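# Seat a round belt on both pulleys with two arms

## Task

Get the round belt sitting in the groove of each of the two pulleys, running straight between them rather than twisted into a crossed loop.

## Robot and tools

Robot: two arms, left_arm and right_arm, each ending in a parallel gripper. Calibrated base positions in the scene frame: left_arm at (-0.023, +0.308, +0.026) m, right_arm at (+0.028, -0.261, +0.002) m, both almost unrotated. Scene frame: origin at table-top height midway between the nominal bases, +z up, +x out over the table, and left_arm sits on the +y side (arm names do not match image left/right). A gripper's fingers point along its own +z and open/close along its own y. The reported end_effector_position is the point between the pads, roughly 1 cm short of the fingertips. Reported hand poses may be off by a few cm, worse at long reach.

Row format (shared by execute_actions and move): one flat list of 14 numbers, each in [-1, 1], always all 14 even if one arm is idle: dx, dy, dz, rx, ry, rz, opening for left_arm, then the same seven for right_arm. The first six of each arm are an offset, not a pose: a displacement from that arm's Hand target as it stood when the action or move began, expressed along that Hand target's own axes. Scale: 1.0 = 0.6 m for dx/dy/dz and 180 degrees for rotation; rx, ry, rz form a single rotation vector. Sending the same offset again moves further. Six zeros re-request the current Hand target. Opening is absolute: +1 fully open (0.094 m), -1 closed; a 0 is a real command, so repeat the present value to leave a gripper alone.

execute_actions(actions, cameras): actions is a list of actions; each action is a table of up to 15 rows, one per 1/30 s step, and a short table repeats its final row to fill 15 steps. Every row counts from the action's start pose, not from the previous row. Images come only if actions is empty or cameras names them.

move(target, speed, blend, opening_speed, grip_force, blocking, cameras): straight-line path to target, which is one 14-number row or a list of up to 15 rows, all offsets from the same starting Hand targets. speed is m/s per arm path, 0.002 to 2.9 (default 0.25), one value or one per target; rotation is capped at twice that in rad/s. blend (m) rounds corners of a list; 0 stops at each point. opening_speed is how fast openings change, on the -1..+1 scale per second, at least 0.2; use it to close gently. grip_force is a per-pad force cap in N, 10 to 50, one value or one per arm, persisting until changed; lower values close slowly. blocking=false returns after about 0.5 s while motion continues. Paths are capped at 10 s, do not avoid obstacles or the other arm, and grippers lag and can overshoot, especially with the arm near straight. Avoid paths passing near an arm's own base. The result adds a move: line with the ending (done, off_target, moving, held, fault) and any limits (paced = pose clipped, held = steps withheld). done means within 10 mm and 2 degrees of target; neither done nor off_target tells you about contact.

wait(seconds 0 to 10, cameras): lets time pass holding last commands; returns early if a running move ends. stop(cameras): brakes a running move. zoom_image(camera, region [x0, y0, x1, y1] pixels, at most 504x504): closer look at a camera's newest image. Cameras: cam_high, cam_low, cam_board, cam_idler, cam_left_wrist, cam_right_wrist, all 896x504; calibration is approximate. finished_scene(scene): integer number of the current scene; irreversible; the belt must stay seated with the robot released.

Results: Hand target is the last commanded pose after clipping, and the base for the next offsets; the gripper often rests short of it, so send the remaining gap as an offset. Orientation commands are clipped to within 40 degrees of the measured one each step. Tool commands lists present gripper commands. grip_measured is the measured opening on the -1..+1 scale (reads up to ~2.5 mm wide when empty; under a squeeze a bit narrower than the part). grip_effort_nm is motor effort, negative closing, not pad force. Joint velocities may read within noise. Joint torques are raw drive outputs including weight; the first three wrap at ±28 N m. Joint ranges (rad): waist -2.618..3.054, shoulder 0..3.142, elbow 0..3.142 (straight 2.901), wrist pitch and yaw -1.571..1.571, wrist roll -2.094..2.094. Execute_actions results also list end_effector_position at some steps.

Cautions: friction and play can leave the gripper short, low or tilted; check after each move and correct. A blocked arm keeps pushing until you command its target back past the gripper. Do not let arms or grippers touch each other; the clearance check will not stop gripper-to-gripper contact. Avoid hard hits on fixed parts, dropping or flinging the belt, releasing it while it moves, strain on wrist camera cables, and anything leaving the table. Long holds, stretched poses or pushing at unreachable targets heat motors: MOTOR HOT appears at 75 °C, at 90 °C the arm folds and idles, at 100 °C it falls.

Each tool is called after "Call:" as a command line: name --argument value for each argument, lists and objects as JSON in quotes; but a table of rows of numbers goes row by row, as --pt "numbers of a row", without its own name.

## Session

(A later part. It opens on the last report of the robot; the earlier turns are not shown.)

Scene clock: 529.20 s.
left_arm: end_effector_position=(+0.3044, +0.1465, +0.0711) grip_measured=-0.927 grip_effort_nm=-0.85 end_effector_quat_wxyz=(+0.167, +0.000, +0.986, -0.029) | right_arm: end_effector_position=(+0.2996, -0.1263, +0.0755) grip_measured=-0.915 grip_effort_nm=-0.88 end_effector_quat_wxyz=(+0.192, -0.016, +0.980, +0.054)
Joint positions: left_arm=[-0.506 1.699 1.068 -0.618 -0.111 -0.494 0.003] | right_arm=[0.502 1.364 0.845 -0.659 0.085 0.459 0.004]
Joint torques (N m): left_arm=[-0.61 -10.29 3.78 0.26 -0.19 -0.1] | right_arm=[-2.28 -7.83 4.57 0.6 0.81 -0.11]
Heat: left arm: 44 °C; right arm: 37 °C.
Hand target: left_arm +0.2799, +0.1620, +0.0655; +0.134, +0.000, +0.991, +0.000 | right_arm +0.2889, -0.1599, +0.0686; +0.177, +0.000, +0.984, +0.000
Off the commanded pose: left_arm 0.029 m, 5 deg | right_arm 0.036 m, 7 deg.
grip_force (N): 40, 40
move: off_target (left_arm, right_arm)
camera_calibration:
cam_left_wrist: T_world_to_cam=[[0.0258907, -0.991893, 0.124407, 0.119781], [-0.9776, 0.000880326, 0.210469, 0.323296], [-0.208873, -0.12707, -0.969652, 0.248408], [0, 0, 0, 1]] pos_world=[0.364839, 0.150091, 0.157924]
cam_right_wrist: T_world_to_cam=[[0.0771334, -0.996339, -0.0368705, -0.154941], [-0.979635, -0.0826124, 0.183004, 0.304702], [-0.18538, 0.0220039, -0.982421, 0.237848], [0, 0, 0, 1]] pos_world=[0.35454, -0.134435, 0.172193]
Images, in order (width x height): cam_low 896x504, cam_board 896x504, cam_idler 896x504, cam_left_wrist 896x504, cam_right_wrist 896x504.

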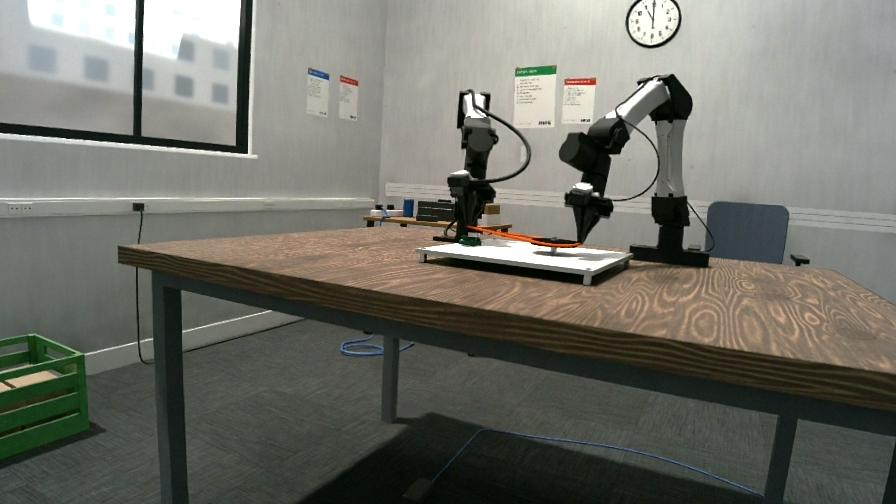

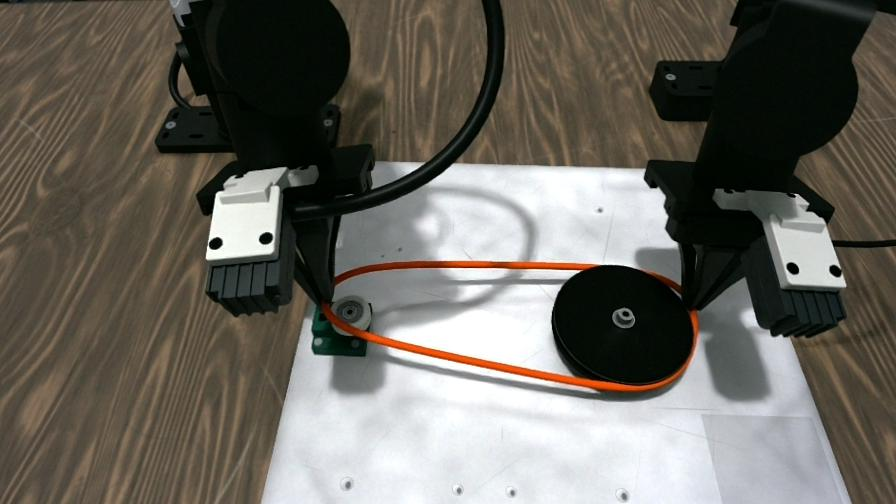

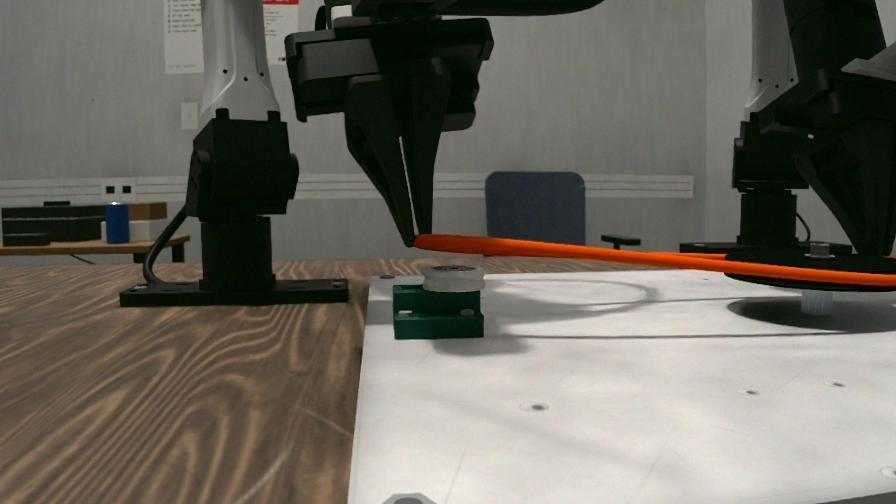

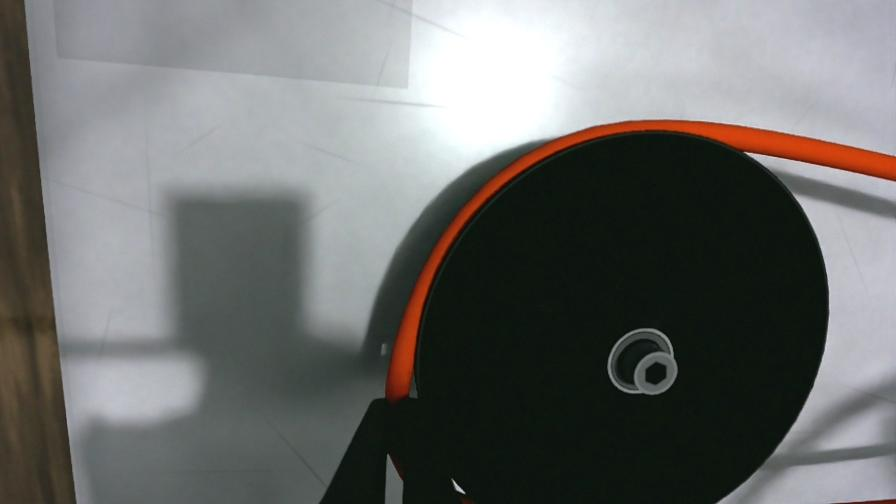

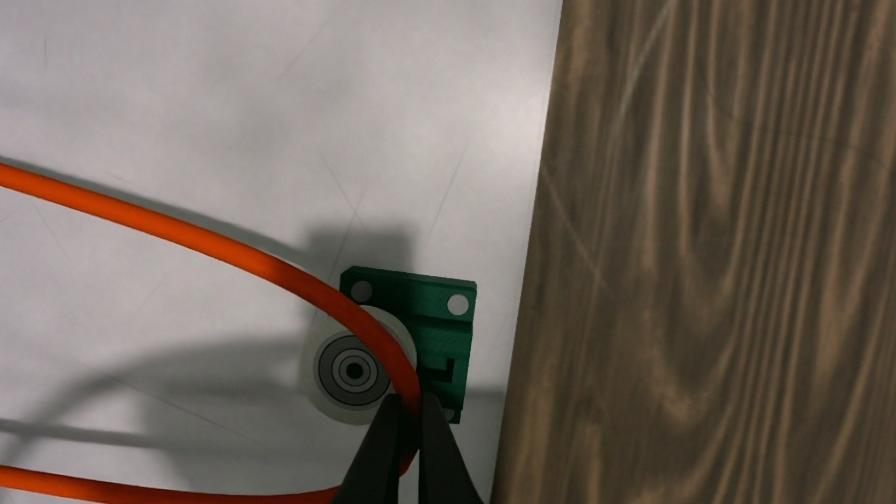

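Call:
move --pt "0 0.005 0 0 0 0 -0.82 0 0 0 0 0 0 -1" --pt "-0.0155 0.0133 -0.0562 0 0 0 -0.82 0 0 0 0 0 0 -1" --speed 0.06 --cameras '["cam_left_wrist","cam_low","cam_idler","cam_board","cam_right_wrist"]'

Call:
zoom_image --camera "cam_board" --region '[500, 220, 760, 420]'

Call:
zoom_image --camera "cam_idler" --region '[640, 200, 896, 320]'

Scene clock: 542.53 s.
left_arm: end_effector_position=(+0.2770, +0.1667, +0.0866) grip_measured=-0.821 grip_effort_nm=0.07 end_effector_quat_wxyz=(+0.124, +0.002, +0.992, -0.002) | right_arm: end_effector_position=(+0.3004, -0.1284, +0.0748) grip_measured=-0.915 grip_effort_nm=-0.87 end_effector_quat_wxyz=(+0.192, -0.011, +0.980, +0.054)
Joint positions: left_arm=[-0.495 1.634 1.089 -0.805 -0.115 -0.485 0.008] | right_arm=[0.494 1.364 0.842 -0.656 0.083 0.462 0.004]
Joint torques (N m): left_arm=[-0.02 -9.63 8.28 0.42 -0.09 0.16] | right_arm=[-1.73 -7.84 4.78 0.58 0.82 -0.11]
Heat: left arm: 44 °C; right arm: 37 °C.
Hand target: left_arm +0.2799, +0.1699, +0.1006; +0.134, +0.000, +0.991, +0.000 | right_arm +0.2889, -0.1599, +0.0686; +0.177, +0.000, +0.984, +0.000
Off the commanded pose: left_arm 0.015 m, 1 deg | right_arm 0.034 m, 7 deg.
grip_force (N): 40, 40
move: off_target (left_arm, right_arm)
camera_calibration:
cam_left_wrist: T_world_to_cam=[[0.0368114, -0.997107, 0.0665055, 0.14139], [-0.955948, -0.0157416, 0.293114, 0.282873], [-0.291219, -0.0743658, -0.953761, 0.272895], [0, 0, 0, 1]] pos_world=[0.34468, 0.165727, 0.167959]
cam_right_wrist: T_world_to_cam=[[0.0669157, -0.996985, -0.0392959, -0.153956], [-0.980239, -0.0730378, 0.183842, 0.306677], [-0.186157, 0.0262175, -0.98217, 0.238066], [0, 0, 0, 1]] pos_world=[0.355236, -0.137334, 0.171392]
Images, in order (width x height): cam_low 896x504, cam_board 896x504, cam_idler 896x504, cam_left_wrist 896x504, cam_right_wrist 896x504.

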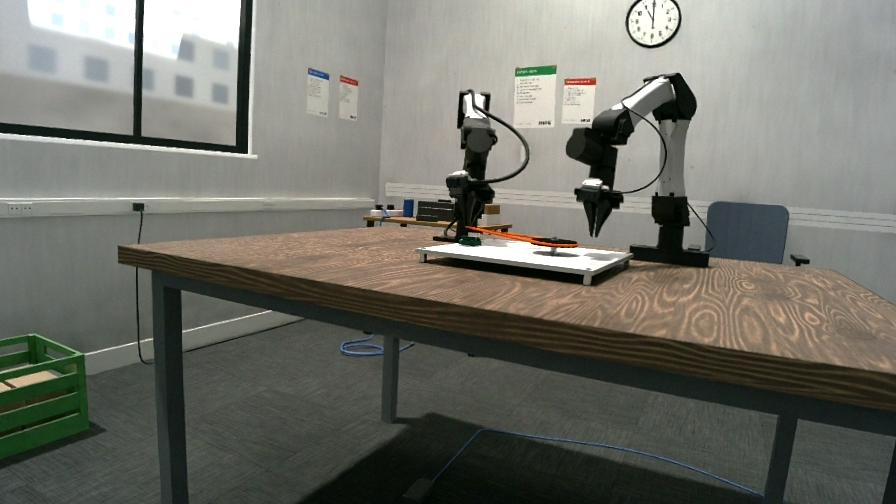

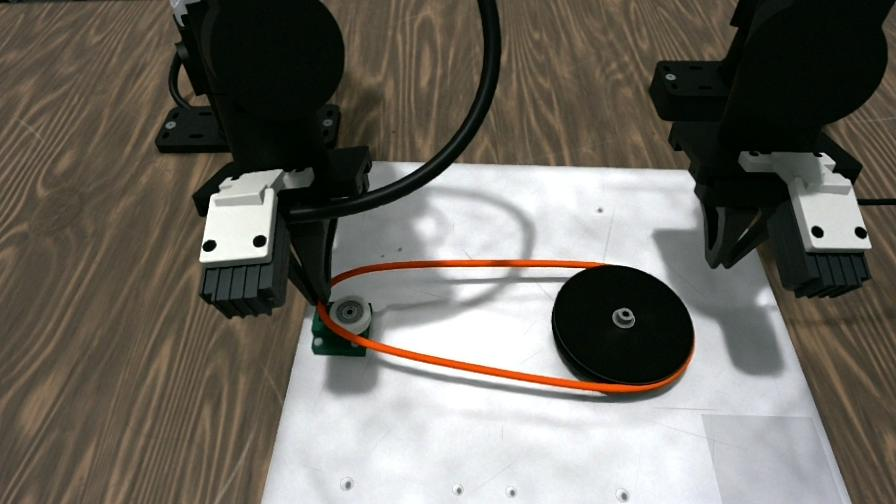

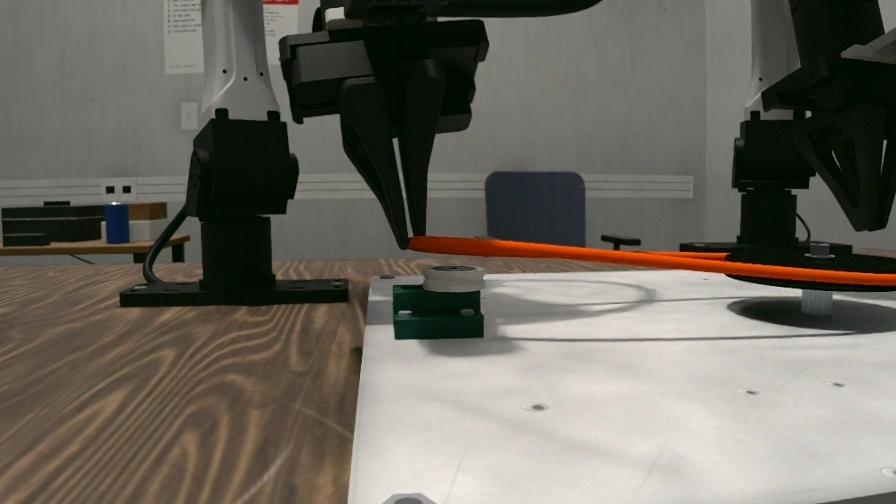

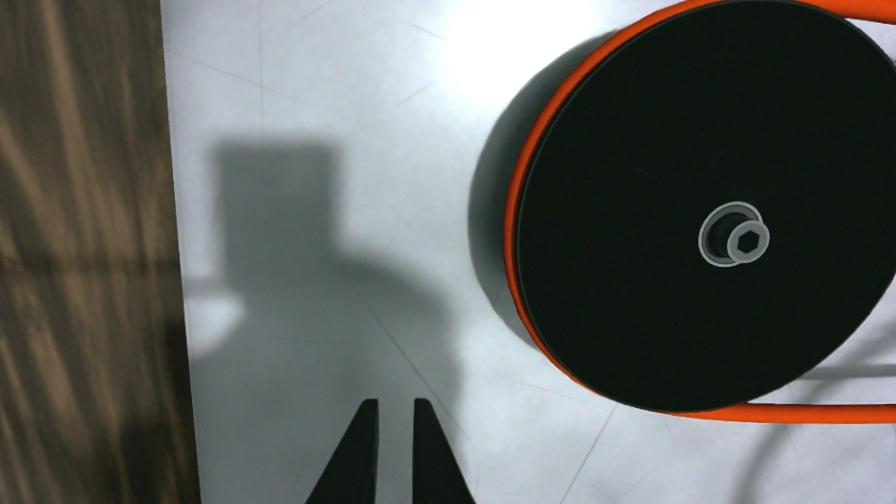

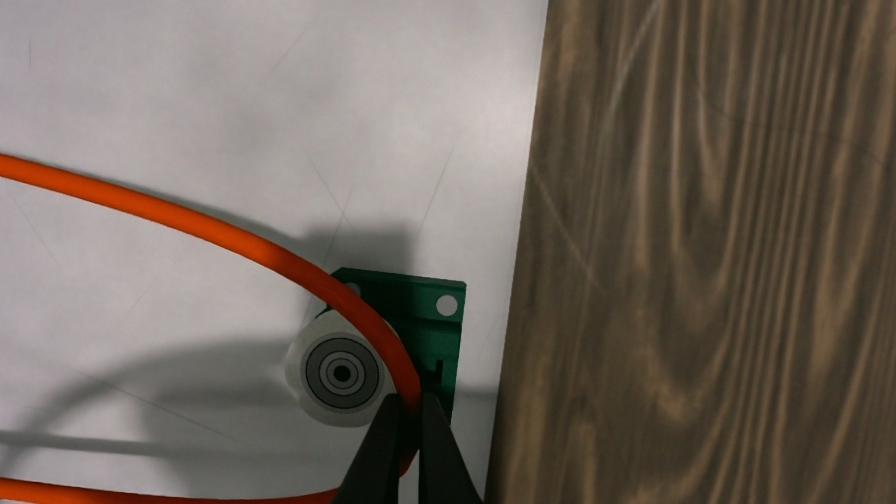

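Scaled by 1.938 from the camera's 896x504 image, which has a finer 1280x720 frame.

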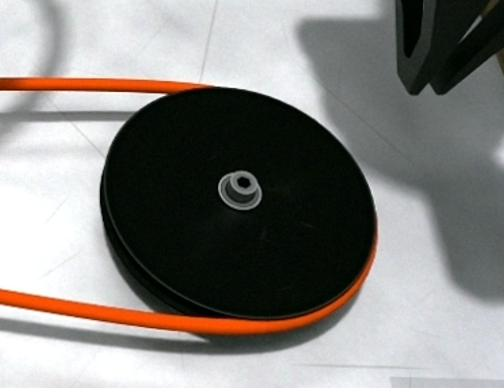

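Scaled by 1.969 from the camera's 896x504 image, which has a finer 1280x720 frame.

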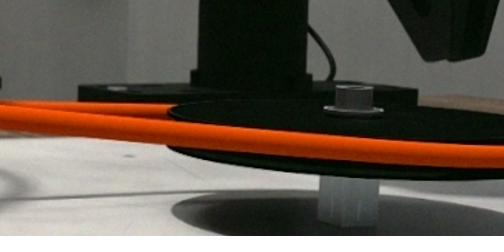

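Call:
move --pt "0 0.01 -0.03 0 0 0 -0.82 0.0062 -0.02 -0.0023 0 0 0 -1" --speed 0.05 --cameras '["cam_idler","cam_right_wrist"]'

Call:
zoom_image --camera "cam_idler" --region '[390, 180, 570, 300]'

Scene clock: 555.67 s.
left_arm: end_effector_position=(+0.2730, +0.1727, +0.1038) grip_measured=-0.821 grip_effort_nm=0.07 end_effector_quat_wxyz=(+0.125, -0.003, +0.992, -0.001) | right_arm: end_effector_position=(+0.2968, -0.1321, +0.0774) grip_measured=-0.915 grip_effort_nm=-0.87 end_effector_quat_wxyz=(+0.194, -0.017, +0.979, +0.068)
Joint positions: left_arm=[-0.485 1.592 1.116 -0.872 -0.115 -0.483 0.008] | right_arm=[0.47 1.326 0.818 -0.653 0.049 0.431 0.004]
Joint torques (N m): left_arm=[0.18 -9.28 8.5 0.46 -0.08 0.22] | right_arm=[-2.7 -7.43 4.56 0.53 1.01 -0.16]
Heat: left arm: 46 °C; right arm: 36 °C.
Hand target: left_arm +0.2751, +0.1759, +0.1179; +0.134, +0.000, +0.991, +0.000 | right_arm +0.2850, -0.1719, +0.0686; +0.177, +0.000, +0.984, +0.000
Off the commanded pose: left_arm 0.015 m, 1 deg | right_arm 0.042 m, 8 deg.
grip_force (N): 40, 40
move: off_target (left_arm, right_arm)
camera_calibration:
cam_right_wrist: T_world_to_cam=[[0.0835685, -0.994505, -0.0630511, -0.160095], [-0.97973, -0.093557, 0.177131, 0.300062], [-0.182056, 0.0469705, -0.982166, 0.241512], [0, 0, 0, 1]] pos_world=[0.351327, -0.142487, 0.173961]
Images, in order (width x height): cam_idler 896x504, cam_right_wrist 896x504.

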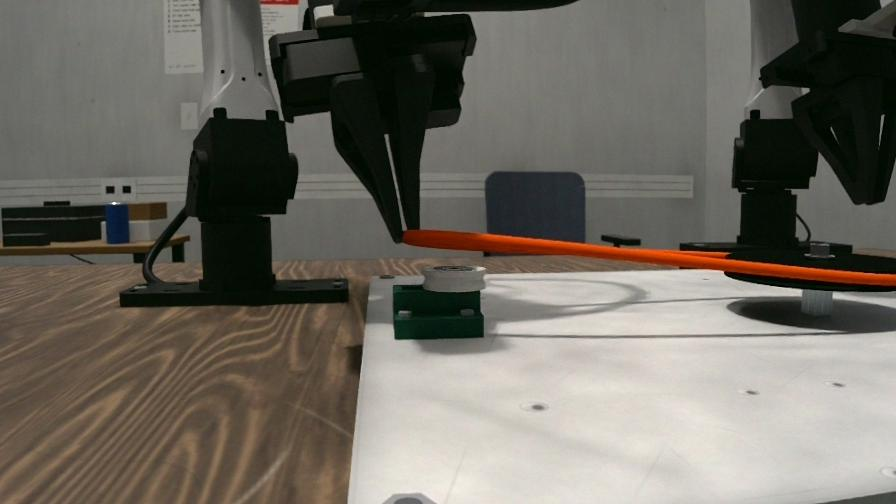

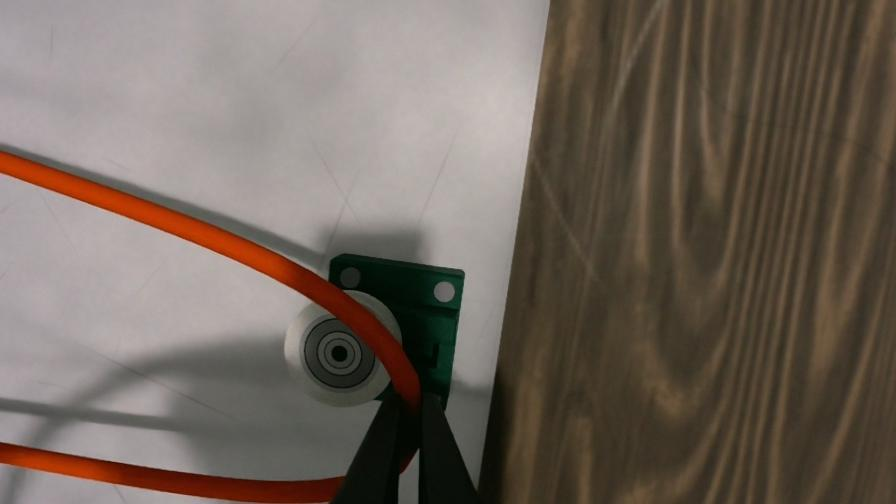

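Scaled by 2.800 from the camera's 896x504 image, which has a finer 1280x720 frame.

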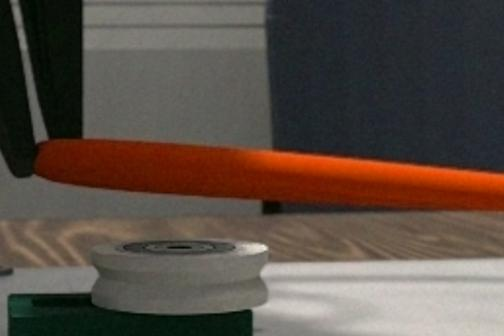

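Call:
move --pt "0 0 0 0 0 0 -0.82 -0.0172 -0.005 0.0064 0 0 0 -1" --speed 0.05 --cameras '["cam_idler","cam_right_wrist"]'

Scene clock: 575.77 s.
left_arm: end_effector_position=(+0.2727, +0.1728, +0.1037) grip_measured=-0.821 grip_effort_nm=0.07 end_effector_quat_wxyz=(+0.124, -0.003, +0.992, -0.001) | right_arm: end_effector_position=(+0.3005, -0.1336, +0.0784) grip_measured=-0.915 grip_effort_nm=-0.87 end_effector_quat_wxyz=(+0.195, -0.022, +0.977, +0.078)
Joint positions: left_arm=[-0.485 1.592 1.116 -0.874 -0.115 -0.483 0.008] | right_arm=[0.442 1.326 0.818 -0.641 0.019 0.399 0.004]
Joint torques (N m): left_arm=[0.1 -9.4 8.59 0.41 -0.08 0.25] | right_arm=[-3.12 -4.66 6.63 0.53 1.17 -0.18]
Heat: left arm: 45 °C; right arm: 35 °C.
Hand target: left_arm +0.2751, +0.1759, +0.1179; +0.134, +0.000, +0.991, +0.000 | right_arm +0.2960, -0.1749, +0.0686; +0.177, +0.000, +0.984, +0.000
Off the commanded pose: left_arm 0.015 m, 1 deg | right_arm 0.043 m, 9 deg.
grip_force (N): 40, 40
move: off_target (left_arm, right_arm)
camera_calibration:
cam_right_wrist: T_world_to_cam=[[0.0977394, -0.991906, -0.0810561, -0.164234], [-0.978881, -0.11051, 0.171987, 0.301313], [-0.179553, 0.0625344, -0.981759, 0.244632], [0, 0, 0, 1]] pos_world=[0.354926, -0.144905, 0.175035]
Images, in order (width x height): cam_idler 896x504, cam_right_wrist 896x504.

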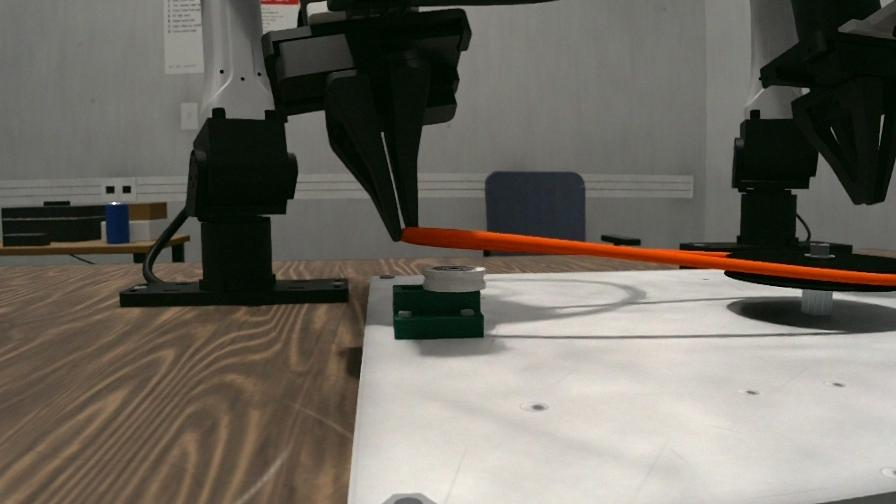

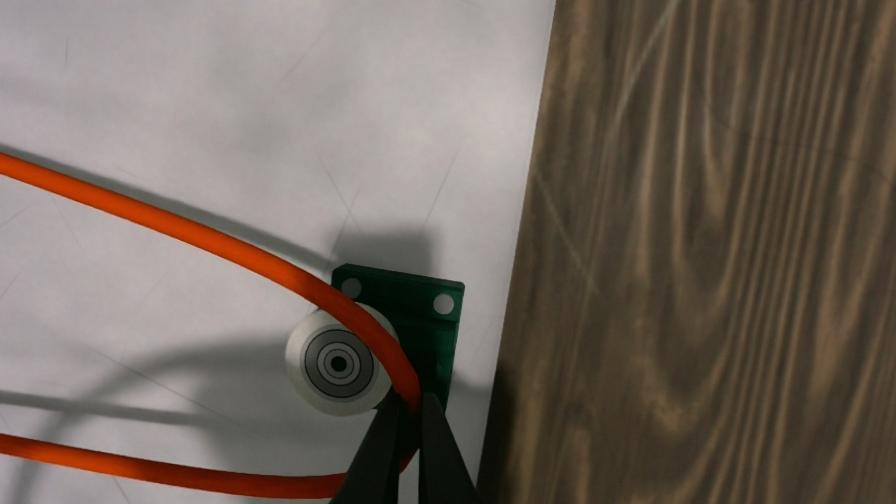

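Call:
move --target '[0,0,0,0,0,0,-0.82,-0.0125,-0.0033,0.0047,0,0,0,-1]' --speed 0.06 --cameras '["cam_idler","cam_board"]'

Scene clock: 608.67 s.
left_arm: end_effector_position=(+0.2727, +0.1728, +0.1037) grip_measured=-0.821 grip_effort_nm=0.07 end_effector_quat_wxyz=(+0.124, -0.003, +0.992, -0.001) | right_arm: end_effector_position=(+0.3033, -0.1346, +0.0746) grip_measured=-0.915 grip_effort_nm=-0.87 end_effector_quat_wxyz=(+0.190, -0.026, +0.978, +0.082)
Joint positions: left_arm=[-0.485 1.592 1.116 -0.874 -0.115 -0.483 0.008] | right_arm=[0.424 1.344 0.818 -0.628 -0.001 0.378 0.004]
Joint torques (N m): left_arm=[0.03 -9.43 8.69 0.43 -0.03 0.17] | right_arm=[-3.4 -4.21 8.1 0.5 1.28 -0.18]
Heat: left arm: 45 °C; right arm: 36 °C.
Hand target: left_arm +0.2751, +0.1759, +0.1179; +0.134, +0.000, +0.991, +0.000 | right_arm +0.3040, -0.1769, +0.0685; +0.177, +0.000, +0.984, +0.000
Off the commanded pose: left_arm 0.015 m, 1 deg | right_arm 0.043 m, 10 deg.
grip_force (N): 40, 40
move: off_target (left_arm, right_arm)
Images, in order (width x height): cam_board 896x504, cam_idler 896x504.

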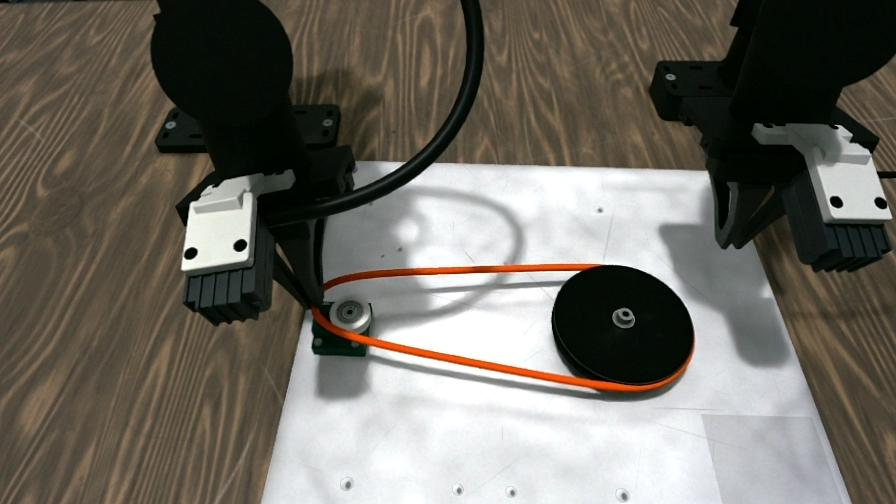

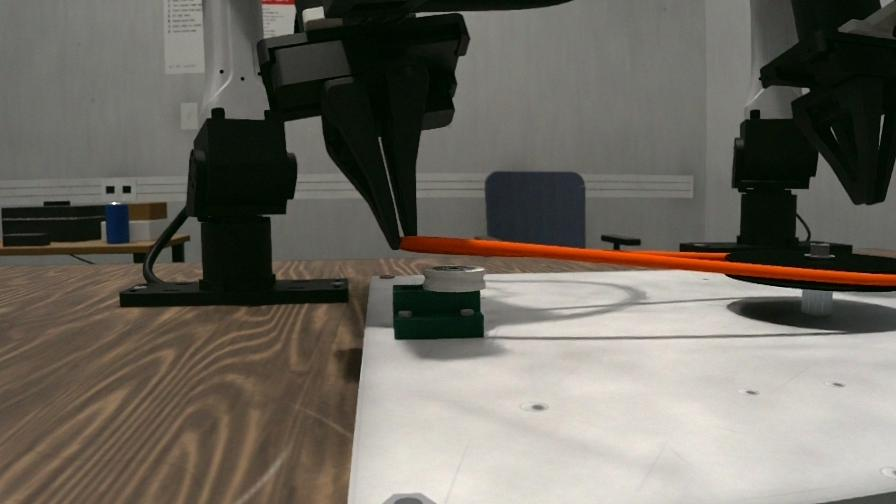

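Call:
move --pt "0 0 0 0 0 0 -0.82 0 -0.006 0 0 0 0 -1" --pt "0 0 0 0 0 0 -0.82 0.0108 -0.006 0.0289 0 0 0 -1" --speed 0.04 --cameras '["cam_idler","cam_board","cam_right_wrist"]'

Call:
zoom_image --camera "cam_idler" --region '[390, 180, 570, 300]'

Scene clock: 618.37 s.
left_arm: end_effector_position=(+0.2727, +0.1728, +0.1037) grip_measured=-0.821 grip_effort_nm=0.07 end_effector_quat_wxyz=(+0.124, -0.003, +0.992, -0.001) | right_arm: end_effector_position=(+0.3088, -0.1339, +0.0686) grip_measured=-0.915 grip_effort_nm=-0.87 end_effector_quat_wxyz=(+0.195, -0.026, +0.977, +0.088)
Joint positions: left_arm=[-0.485 1.592 1.116 -0.874 -0.115 -0.483 0.008] | right_arm=[0.41 1.363 0.802 -0.579 -0.015 0.365 0.004]
Joint torques (N m): left_arm=[0.35 -9.36 8.55 0.47 -0.09 0.22] | right_arm=[-3.26 -4.27 4.56 0.8 1.37 -0.15]
Heat: left arm: 45 °C; right arm: 36 °C.
Hand target: left_arm +0.2751, +0.1759, +0.1179; +0.134, +0.000, +0.991, +0.000 | right_arm +0.3040, -0.1805, +0.0500; +0.177, +0.000, +0.984, +0.000
Off the commanded pose: left_arm 0.015 m, 1 deg | right_arm 0.050 m, 11 deg.
grip_force (N): 40, 40
move: off_target (left_arm, right_arm)
camera_calibration:
cam_right_wrist: T_world_to_cam=[[0.110736, -0.988863, -0.0994357, -0.168519], [-0.977406, -0.126483, 0.169354, 0.308678], [-0.180044, 0.0784354, -0.980526, 0.238692], [0, 0, 0, 1]] pos_world=[0.36334, -0.146321, 0.165011]
Images, in order (width x height): cam_board 896x504, cam_idler 896x504, cam_right_wrist 896x504.

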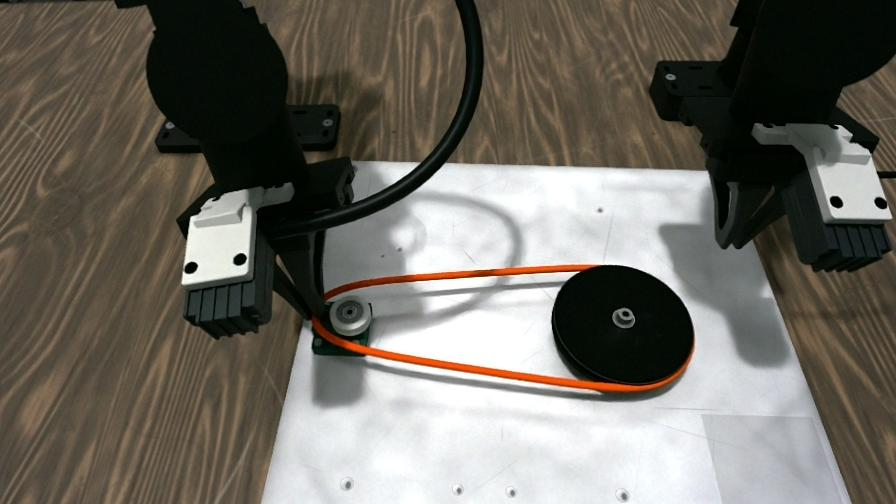

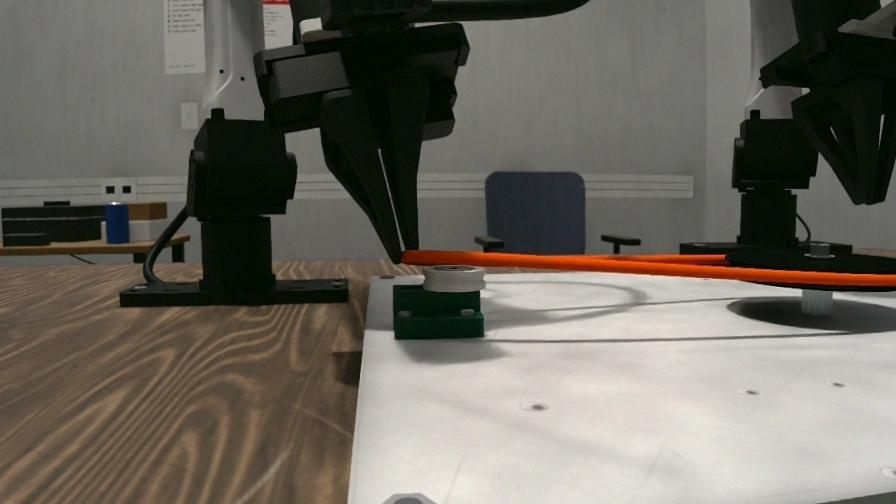

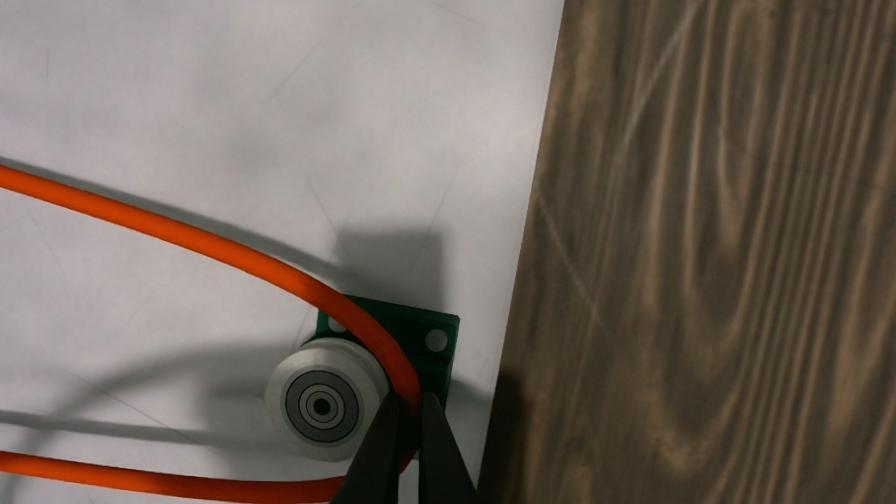

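Scaled by 2.800 from the camera's 896x504 image, which has a finer 1280x720 frame.

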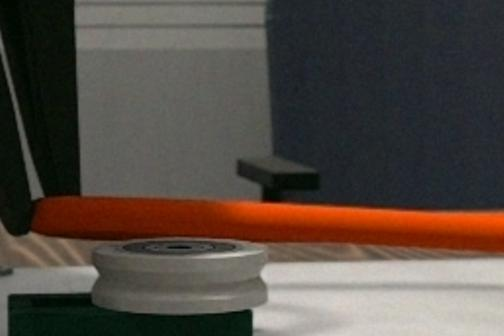

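Call:
move --target '[0,0,0,0,0,0,-0.82,-0.014,-0.01,0.005,0,0,0,-1]' --speed 0.04 --cameras '["cam_idler","cam_right_wrist"]'

Call:
zoom_image --camera "cam_right_wrist" --region '[240, 280, 500, 504]'

Scene clock: 633.93 s.
left_arm: end_effector_position=(+0.2727, +0.1728, +0.1037) grip_measured=-0.821 grip_effort_nm=0.07 end_effector_quat_wxyz=(+0.124, -0.003, +0.992, -0.001) | right_arm: end_effector_position=(+0.3132, -0.1362, +0.0644) grip_measured=-0.915 grip_effort_nm=-0.88 end_effector_quat_wxyz=(+0.191, -0.032, +0.977, +0.094)
Joint positions: left_arm=[-0.485 1.592 1.116 -0.874 -0.115 -0.483 0.008] | right_arm=[0.383 1.384 0.802 -0.561 -0.041 0.332 0.004]
Joint torques (N m): left_arm=[0.23 -9.35 8.51 0.43 -0.05 0.2] | right_arm=[-4.01 -4.33 6.05 0.7 1.48 -0.16]
Heat: left arm: 45 °C; right arm: 36 °C.
Hand target: left_arm +0.2751, +0.1759, +0.1179; +0.134, +0.000, +0.991, +0.000 | right_arm +0.3129, -0.1865, +0.0501; +0.177, +0.000, +0.984, +0.000
Off the commanded pose: left_arm 0.015 m, 1 deg | right_arm 0.052 m, 11 deg.
grip_force (N): 40, 40
move: off_target (left_arm, right_arm)
camera_calibration:
cam_right_wrist: T_world_to_cam=[[0.124307, -0.986342, -0.108062, -0.175148], [-0.974444, -0.141887, 0.174144, 0.310159], [-0.187099, 0.0836534, -0.978773, 0.238306], [0, 0, 0, 1]] pos_world=[0.368591, -0.148683, 0.160308]
Images, in order (width x height): cam_idler 896x504, cam_right_wrist 896x504.

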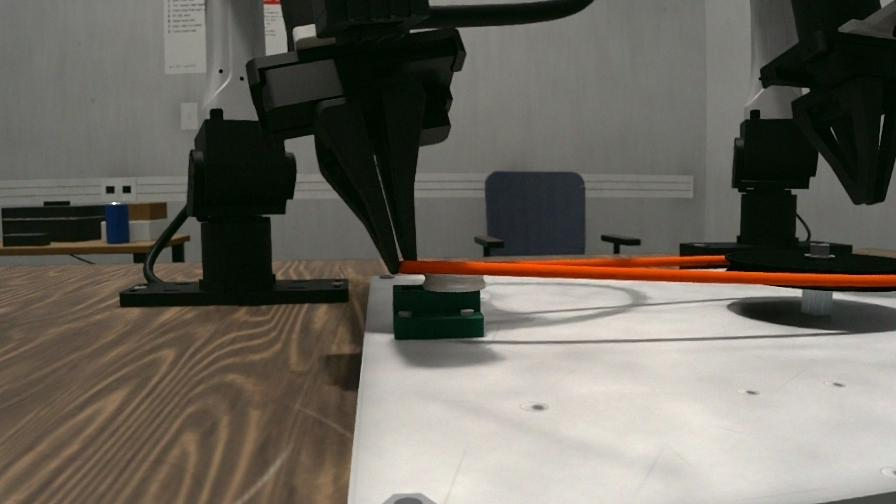

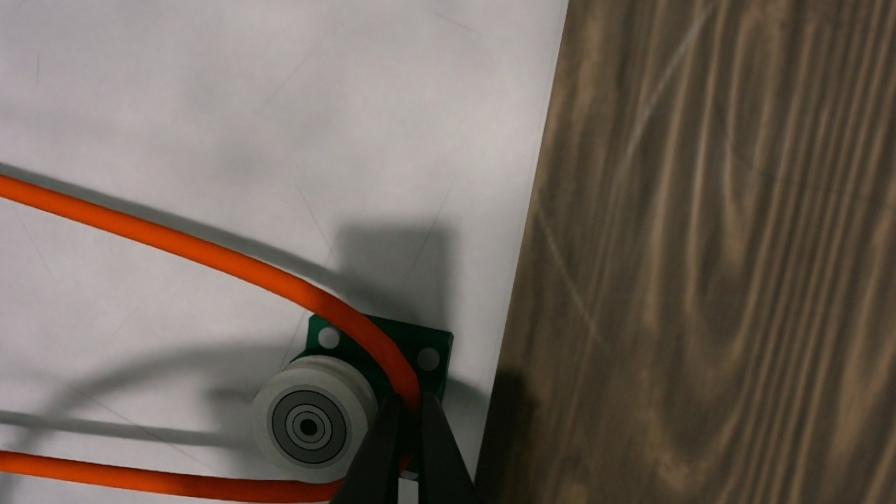

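Scaled by 1.938 from the camera's 896x504 image, which has a finer 1280x720 frame.

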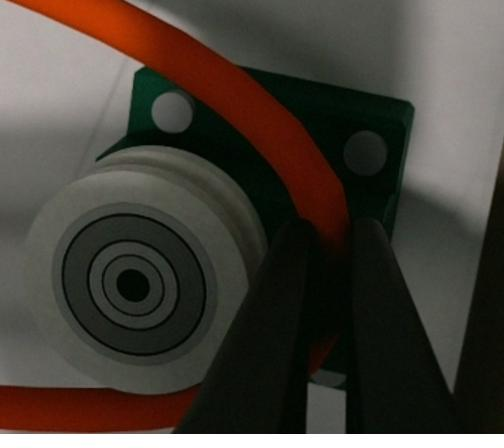

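Call:
move --target '[0,0,0,0,0,0,-0.82,0.0047,0,0.0125,0,0,0,-1]' --speed 0.03 --cameras '["cam_idler","cam_right_wrist","cam_board"]'

Call:
zoom_image --camera "cam_idler" --region '[390, 220, 570, 320]'

Call:
zoom_image --camera "cam_right_wrist" --region '[240, 280, 500, 504]'

Scene clock: 643.07 s.
left_arm: end_effector_position=(+0.2727, +0.1728, +0.1037) grip_measured=-0.821 grip_effort_nm=0.07 end_effector_quat_wxyz=(+0.124, -0.003, +0.992, -0.001) | right_arm: end_effector_position=(+0.3149, -0.1356, +0.0619) grip_measured=-0.915 grip_effort_nm=-0.88 end_effector_quat_wxyz=(+0.191, -0.033, +0.977, +0.093)
Joint positions: left_arm=[-0.485 1.592 1.116 -0.874 -0.115 -0.483 0.008] | right_arm=[0.383 1.396 0.802 -0.55 -0.041 0.33 0.004]
Joint torques (N m): left_arm=[0.28 -9.46 8.64 0.47 -0.12 0.24] | right_arm=[-3.9 -4.42 4.22 0.91 1.5 -0.15]
Heat: left arm: 45 °C; right arm: 35 °C.
Hand target: left_arm +0.2751, +0.1759, +0.1179; +0.134, +0.000, +0.991, +0.000 | right_arm +0.3129, -0.1865, +0.0421; +0.177, +0.000, +0.984, +0.000
Off the commanded pose: left_arm 0.015 m, 1 deg | right_arm 0.055 m, 11 deg.
grip_force (N): 40, 40
move: off_target (left_arm, right_arm)
camera_calibration:
cam_right_wrist: T_world_to_cam=[[0.125568, -0.986288, -0.107093, -0.17535], [-0.974076, -0.143043, 0.175257, 0.311902], [-0.188173, 0.0823105, -0.978681, 0.236291], [0, 0, 0, 1]] pos_world=[0.370298, -0.147779, 0.157811]
Images, in order (width x height): cam_board 896x504, cam_idler 896x504, cam_right_wrist 896x504.

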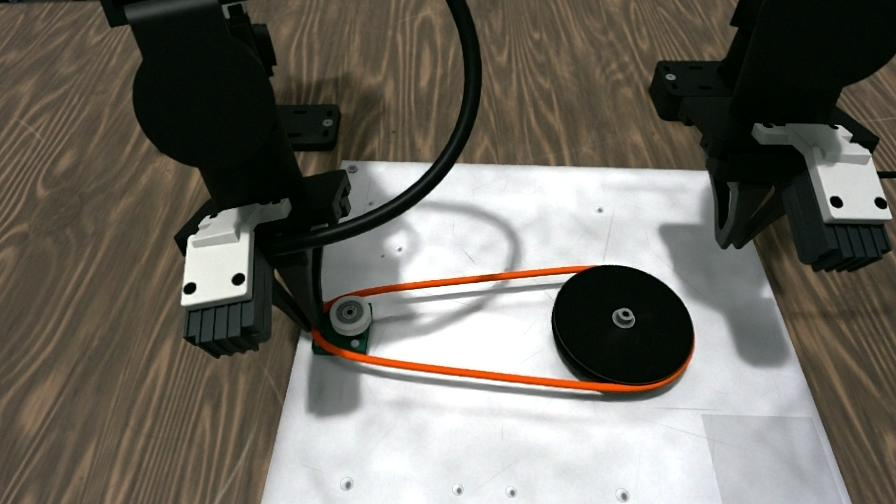

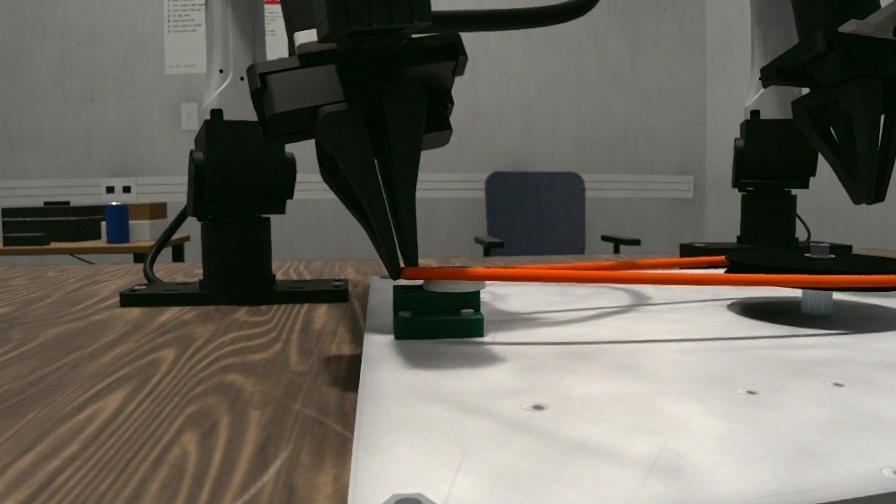

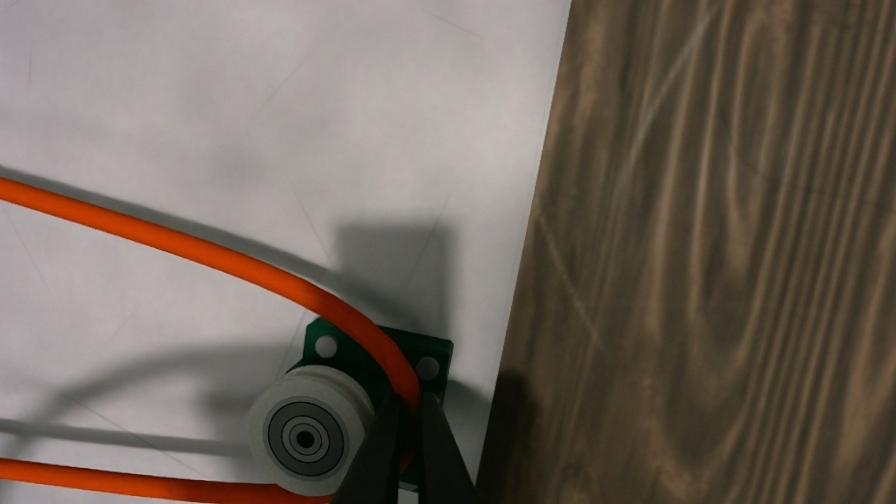

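Scaled by 2.800 from the camera's 896x504 image, which has a finer 1280x720 frame.

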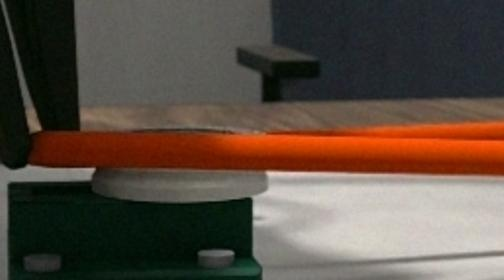

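Scaled by 1.938 from the camera's 896x504 image, which has a finer 1280x720 frame.

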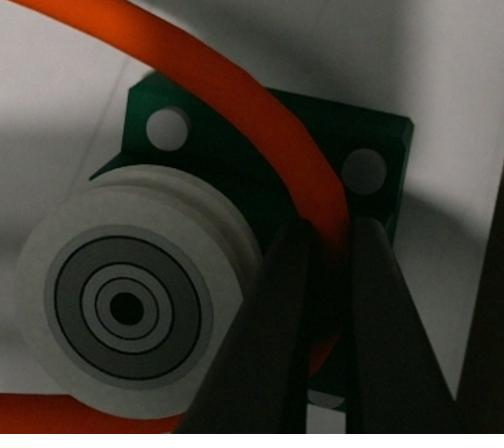

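Call:
move --target '[0,0,0,0,0,0,-0.82,0.0058,0,0.0156,0,0,0,-1]' --speed 0.03 --cameras '["cam_idler","cam_right_wrist"]'

Call:
zoom_image --camera "cam_idler" --region '[390, 220, 570, 320]'

Call:
zoom_image --camera "cam_right_wrist" --region '[240, 280, 500, 504]'

Scene clock: 662.70 s.
left_arm: end_effector_position=(+0.2727, +0.1728, +0.1037) grip_measured=-0.821 grip_effort_nm=0.07 end_effector_quat_wxyz=(+0.124, -0.003, +0.992, -0.001) | right_arm: end_effector_position=(+0.3157, -0.1352, +0.0565) grip_measured=-0.915 grip_effort_nm=-0.88 end_effector_quat_wxyz=(+0.195, -0.033, +0.976, +0.095)
Joint positions: left_arm=[-0.485 1.592 1.116 -0.874 -0.115 -0.483 0.008] | right_arm=[0.383 1.401 0.778 -0.512 -0.041 0.33 0.004]
Joint torques (N m): left_arm=[0.01 -9.36 8.51 0.41 -0.03 0.22] | right_arm=[-3.86 -3.4 3.79 0.97 1.5 -0.14]
Heat: left arm: 45 °C; right arm: 35 °C.
Hand target: left_arm +0.2751, +0.1759, +0.1179; +0.134, +0.000, +0.991, +0.000 | right_arm +0.3129, -0.1865, +0.0321; +0.177, +0.000, +0.984, +0.000
Off the commanded pose: left_arm 0.015 m, 1 deg | right_arm 0.057 m, 12 deg.
grip_force (N): 40, 40
move: off_target (left_arm, right_arm)
camera_calibration:
cam_right_wrist: T_world_to_cam=[[0.126668, -0.985867, -0.109643, -0.175845], [-0.975656, -0.143773, 0.165602, 0.314667], [-0.179025, 0.0859973, -0.980079, 0.228842], [0, 0, 0, 1]] pos_world=[0.370249, -0.147799, 0.152893]
Images, in order (width x height): cam_idler 896x504, cam_right_wrist 896x504.

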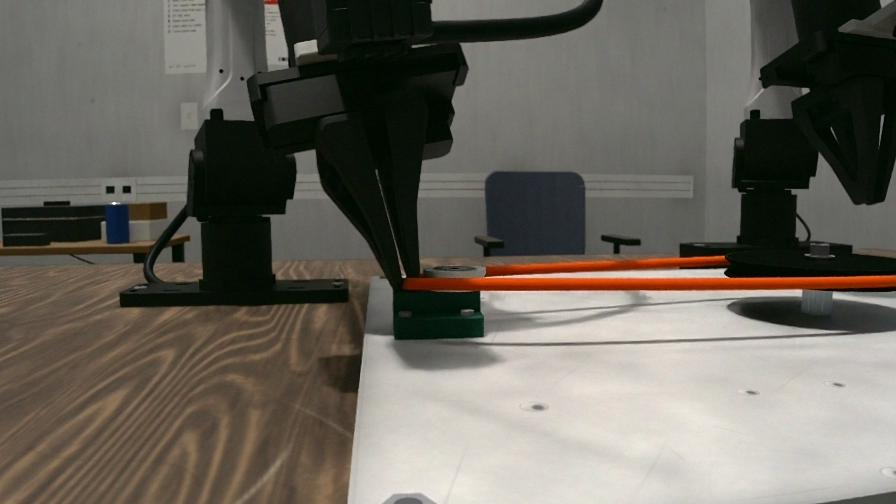

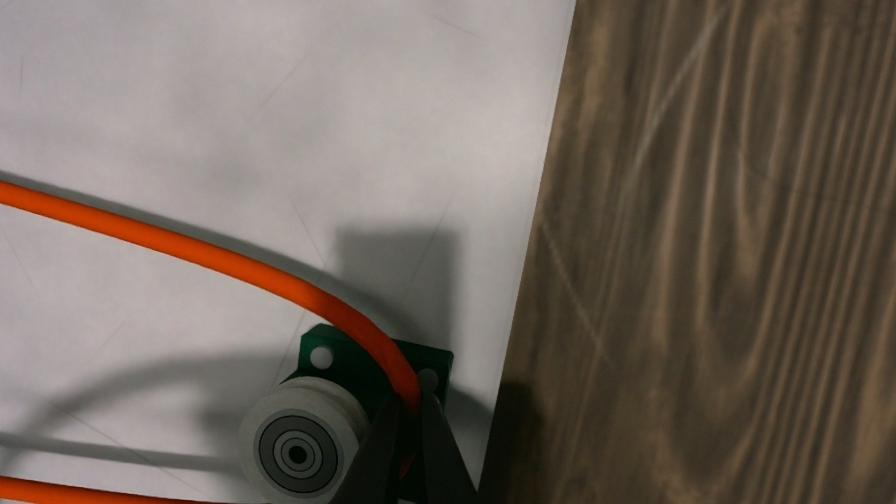

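Scaled by 2.800 from the camera's 896x504 image, which has a finer 1280x720 frame.

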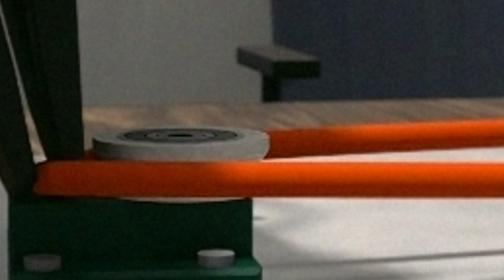

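Scaled by 1.938 from the camera's 896x504 image, which has a finer 1280x720 frame.

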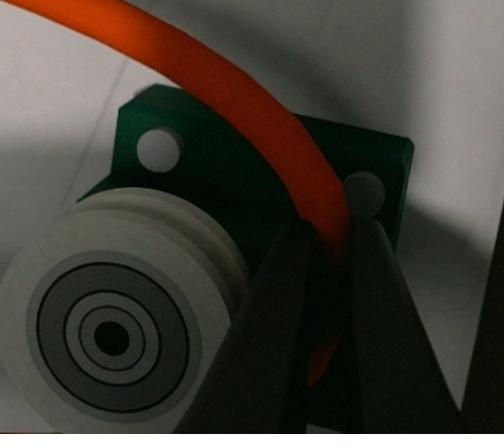

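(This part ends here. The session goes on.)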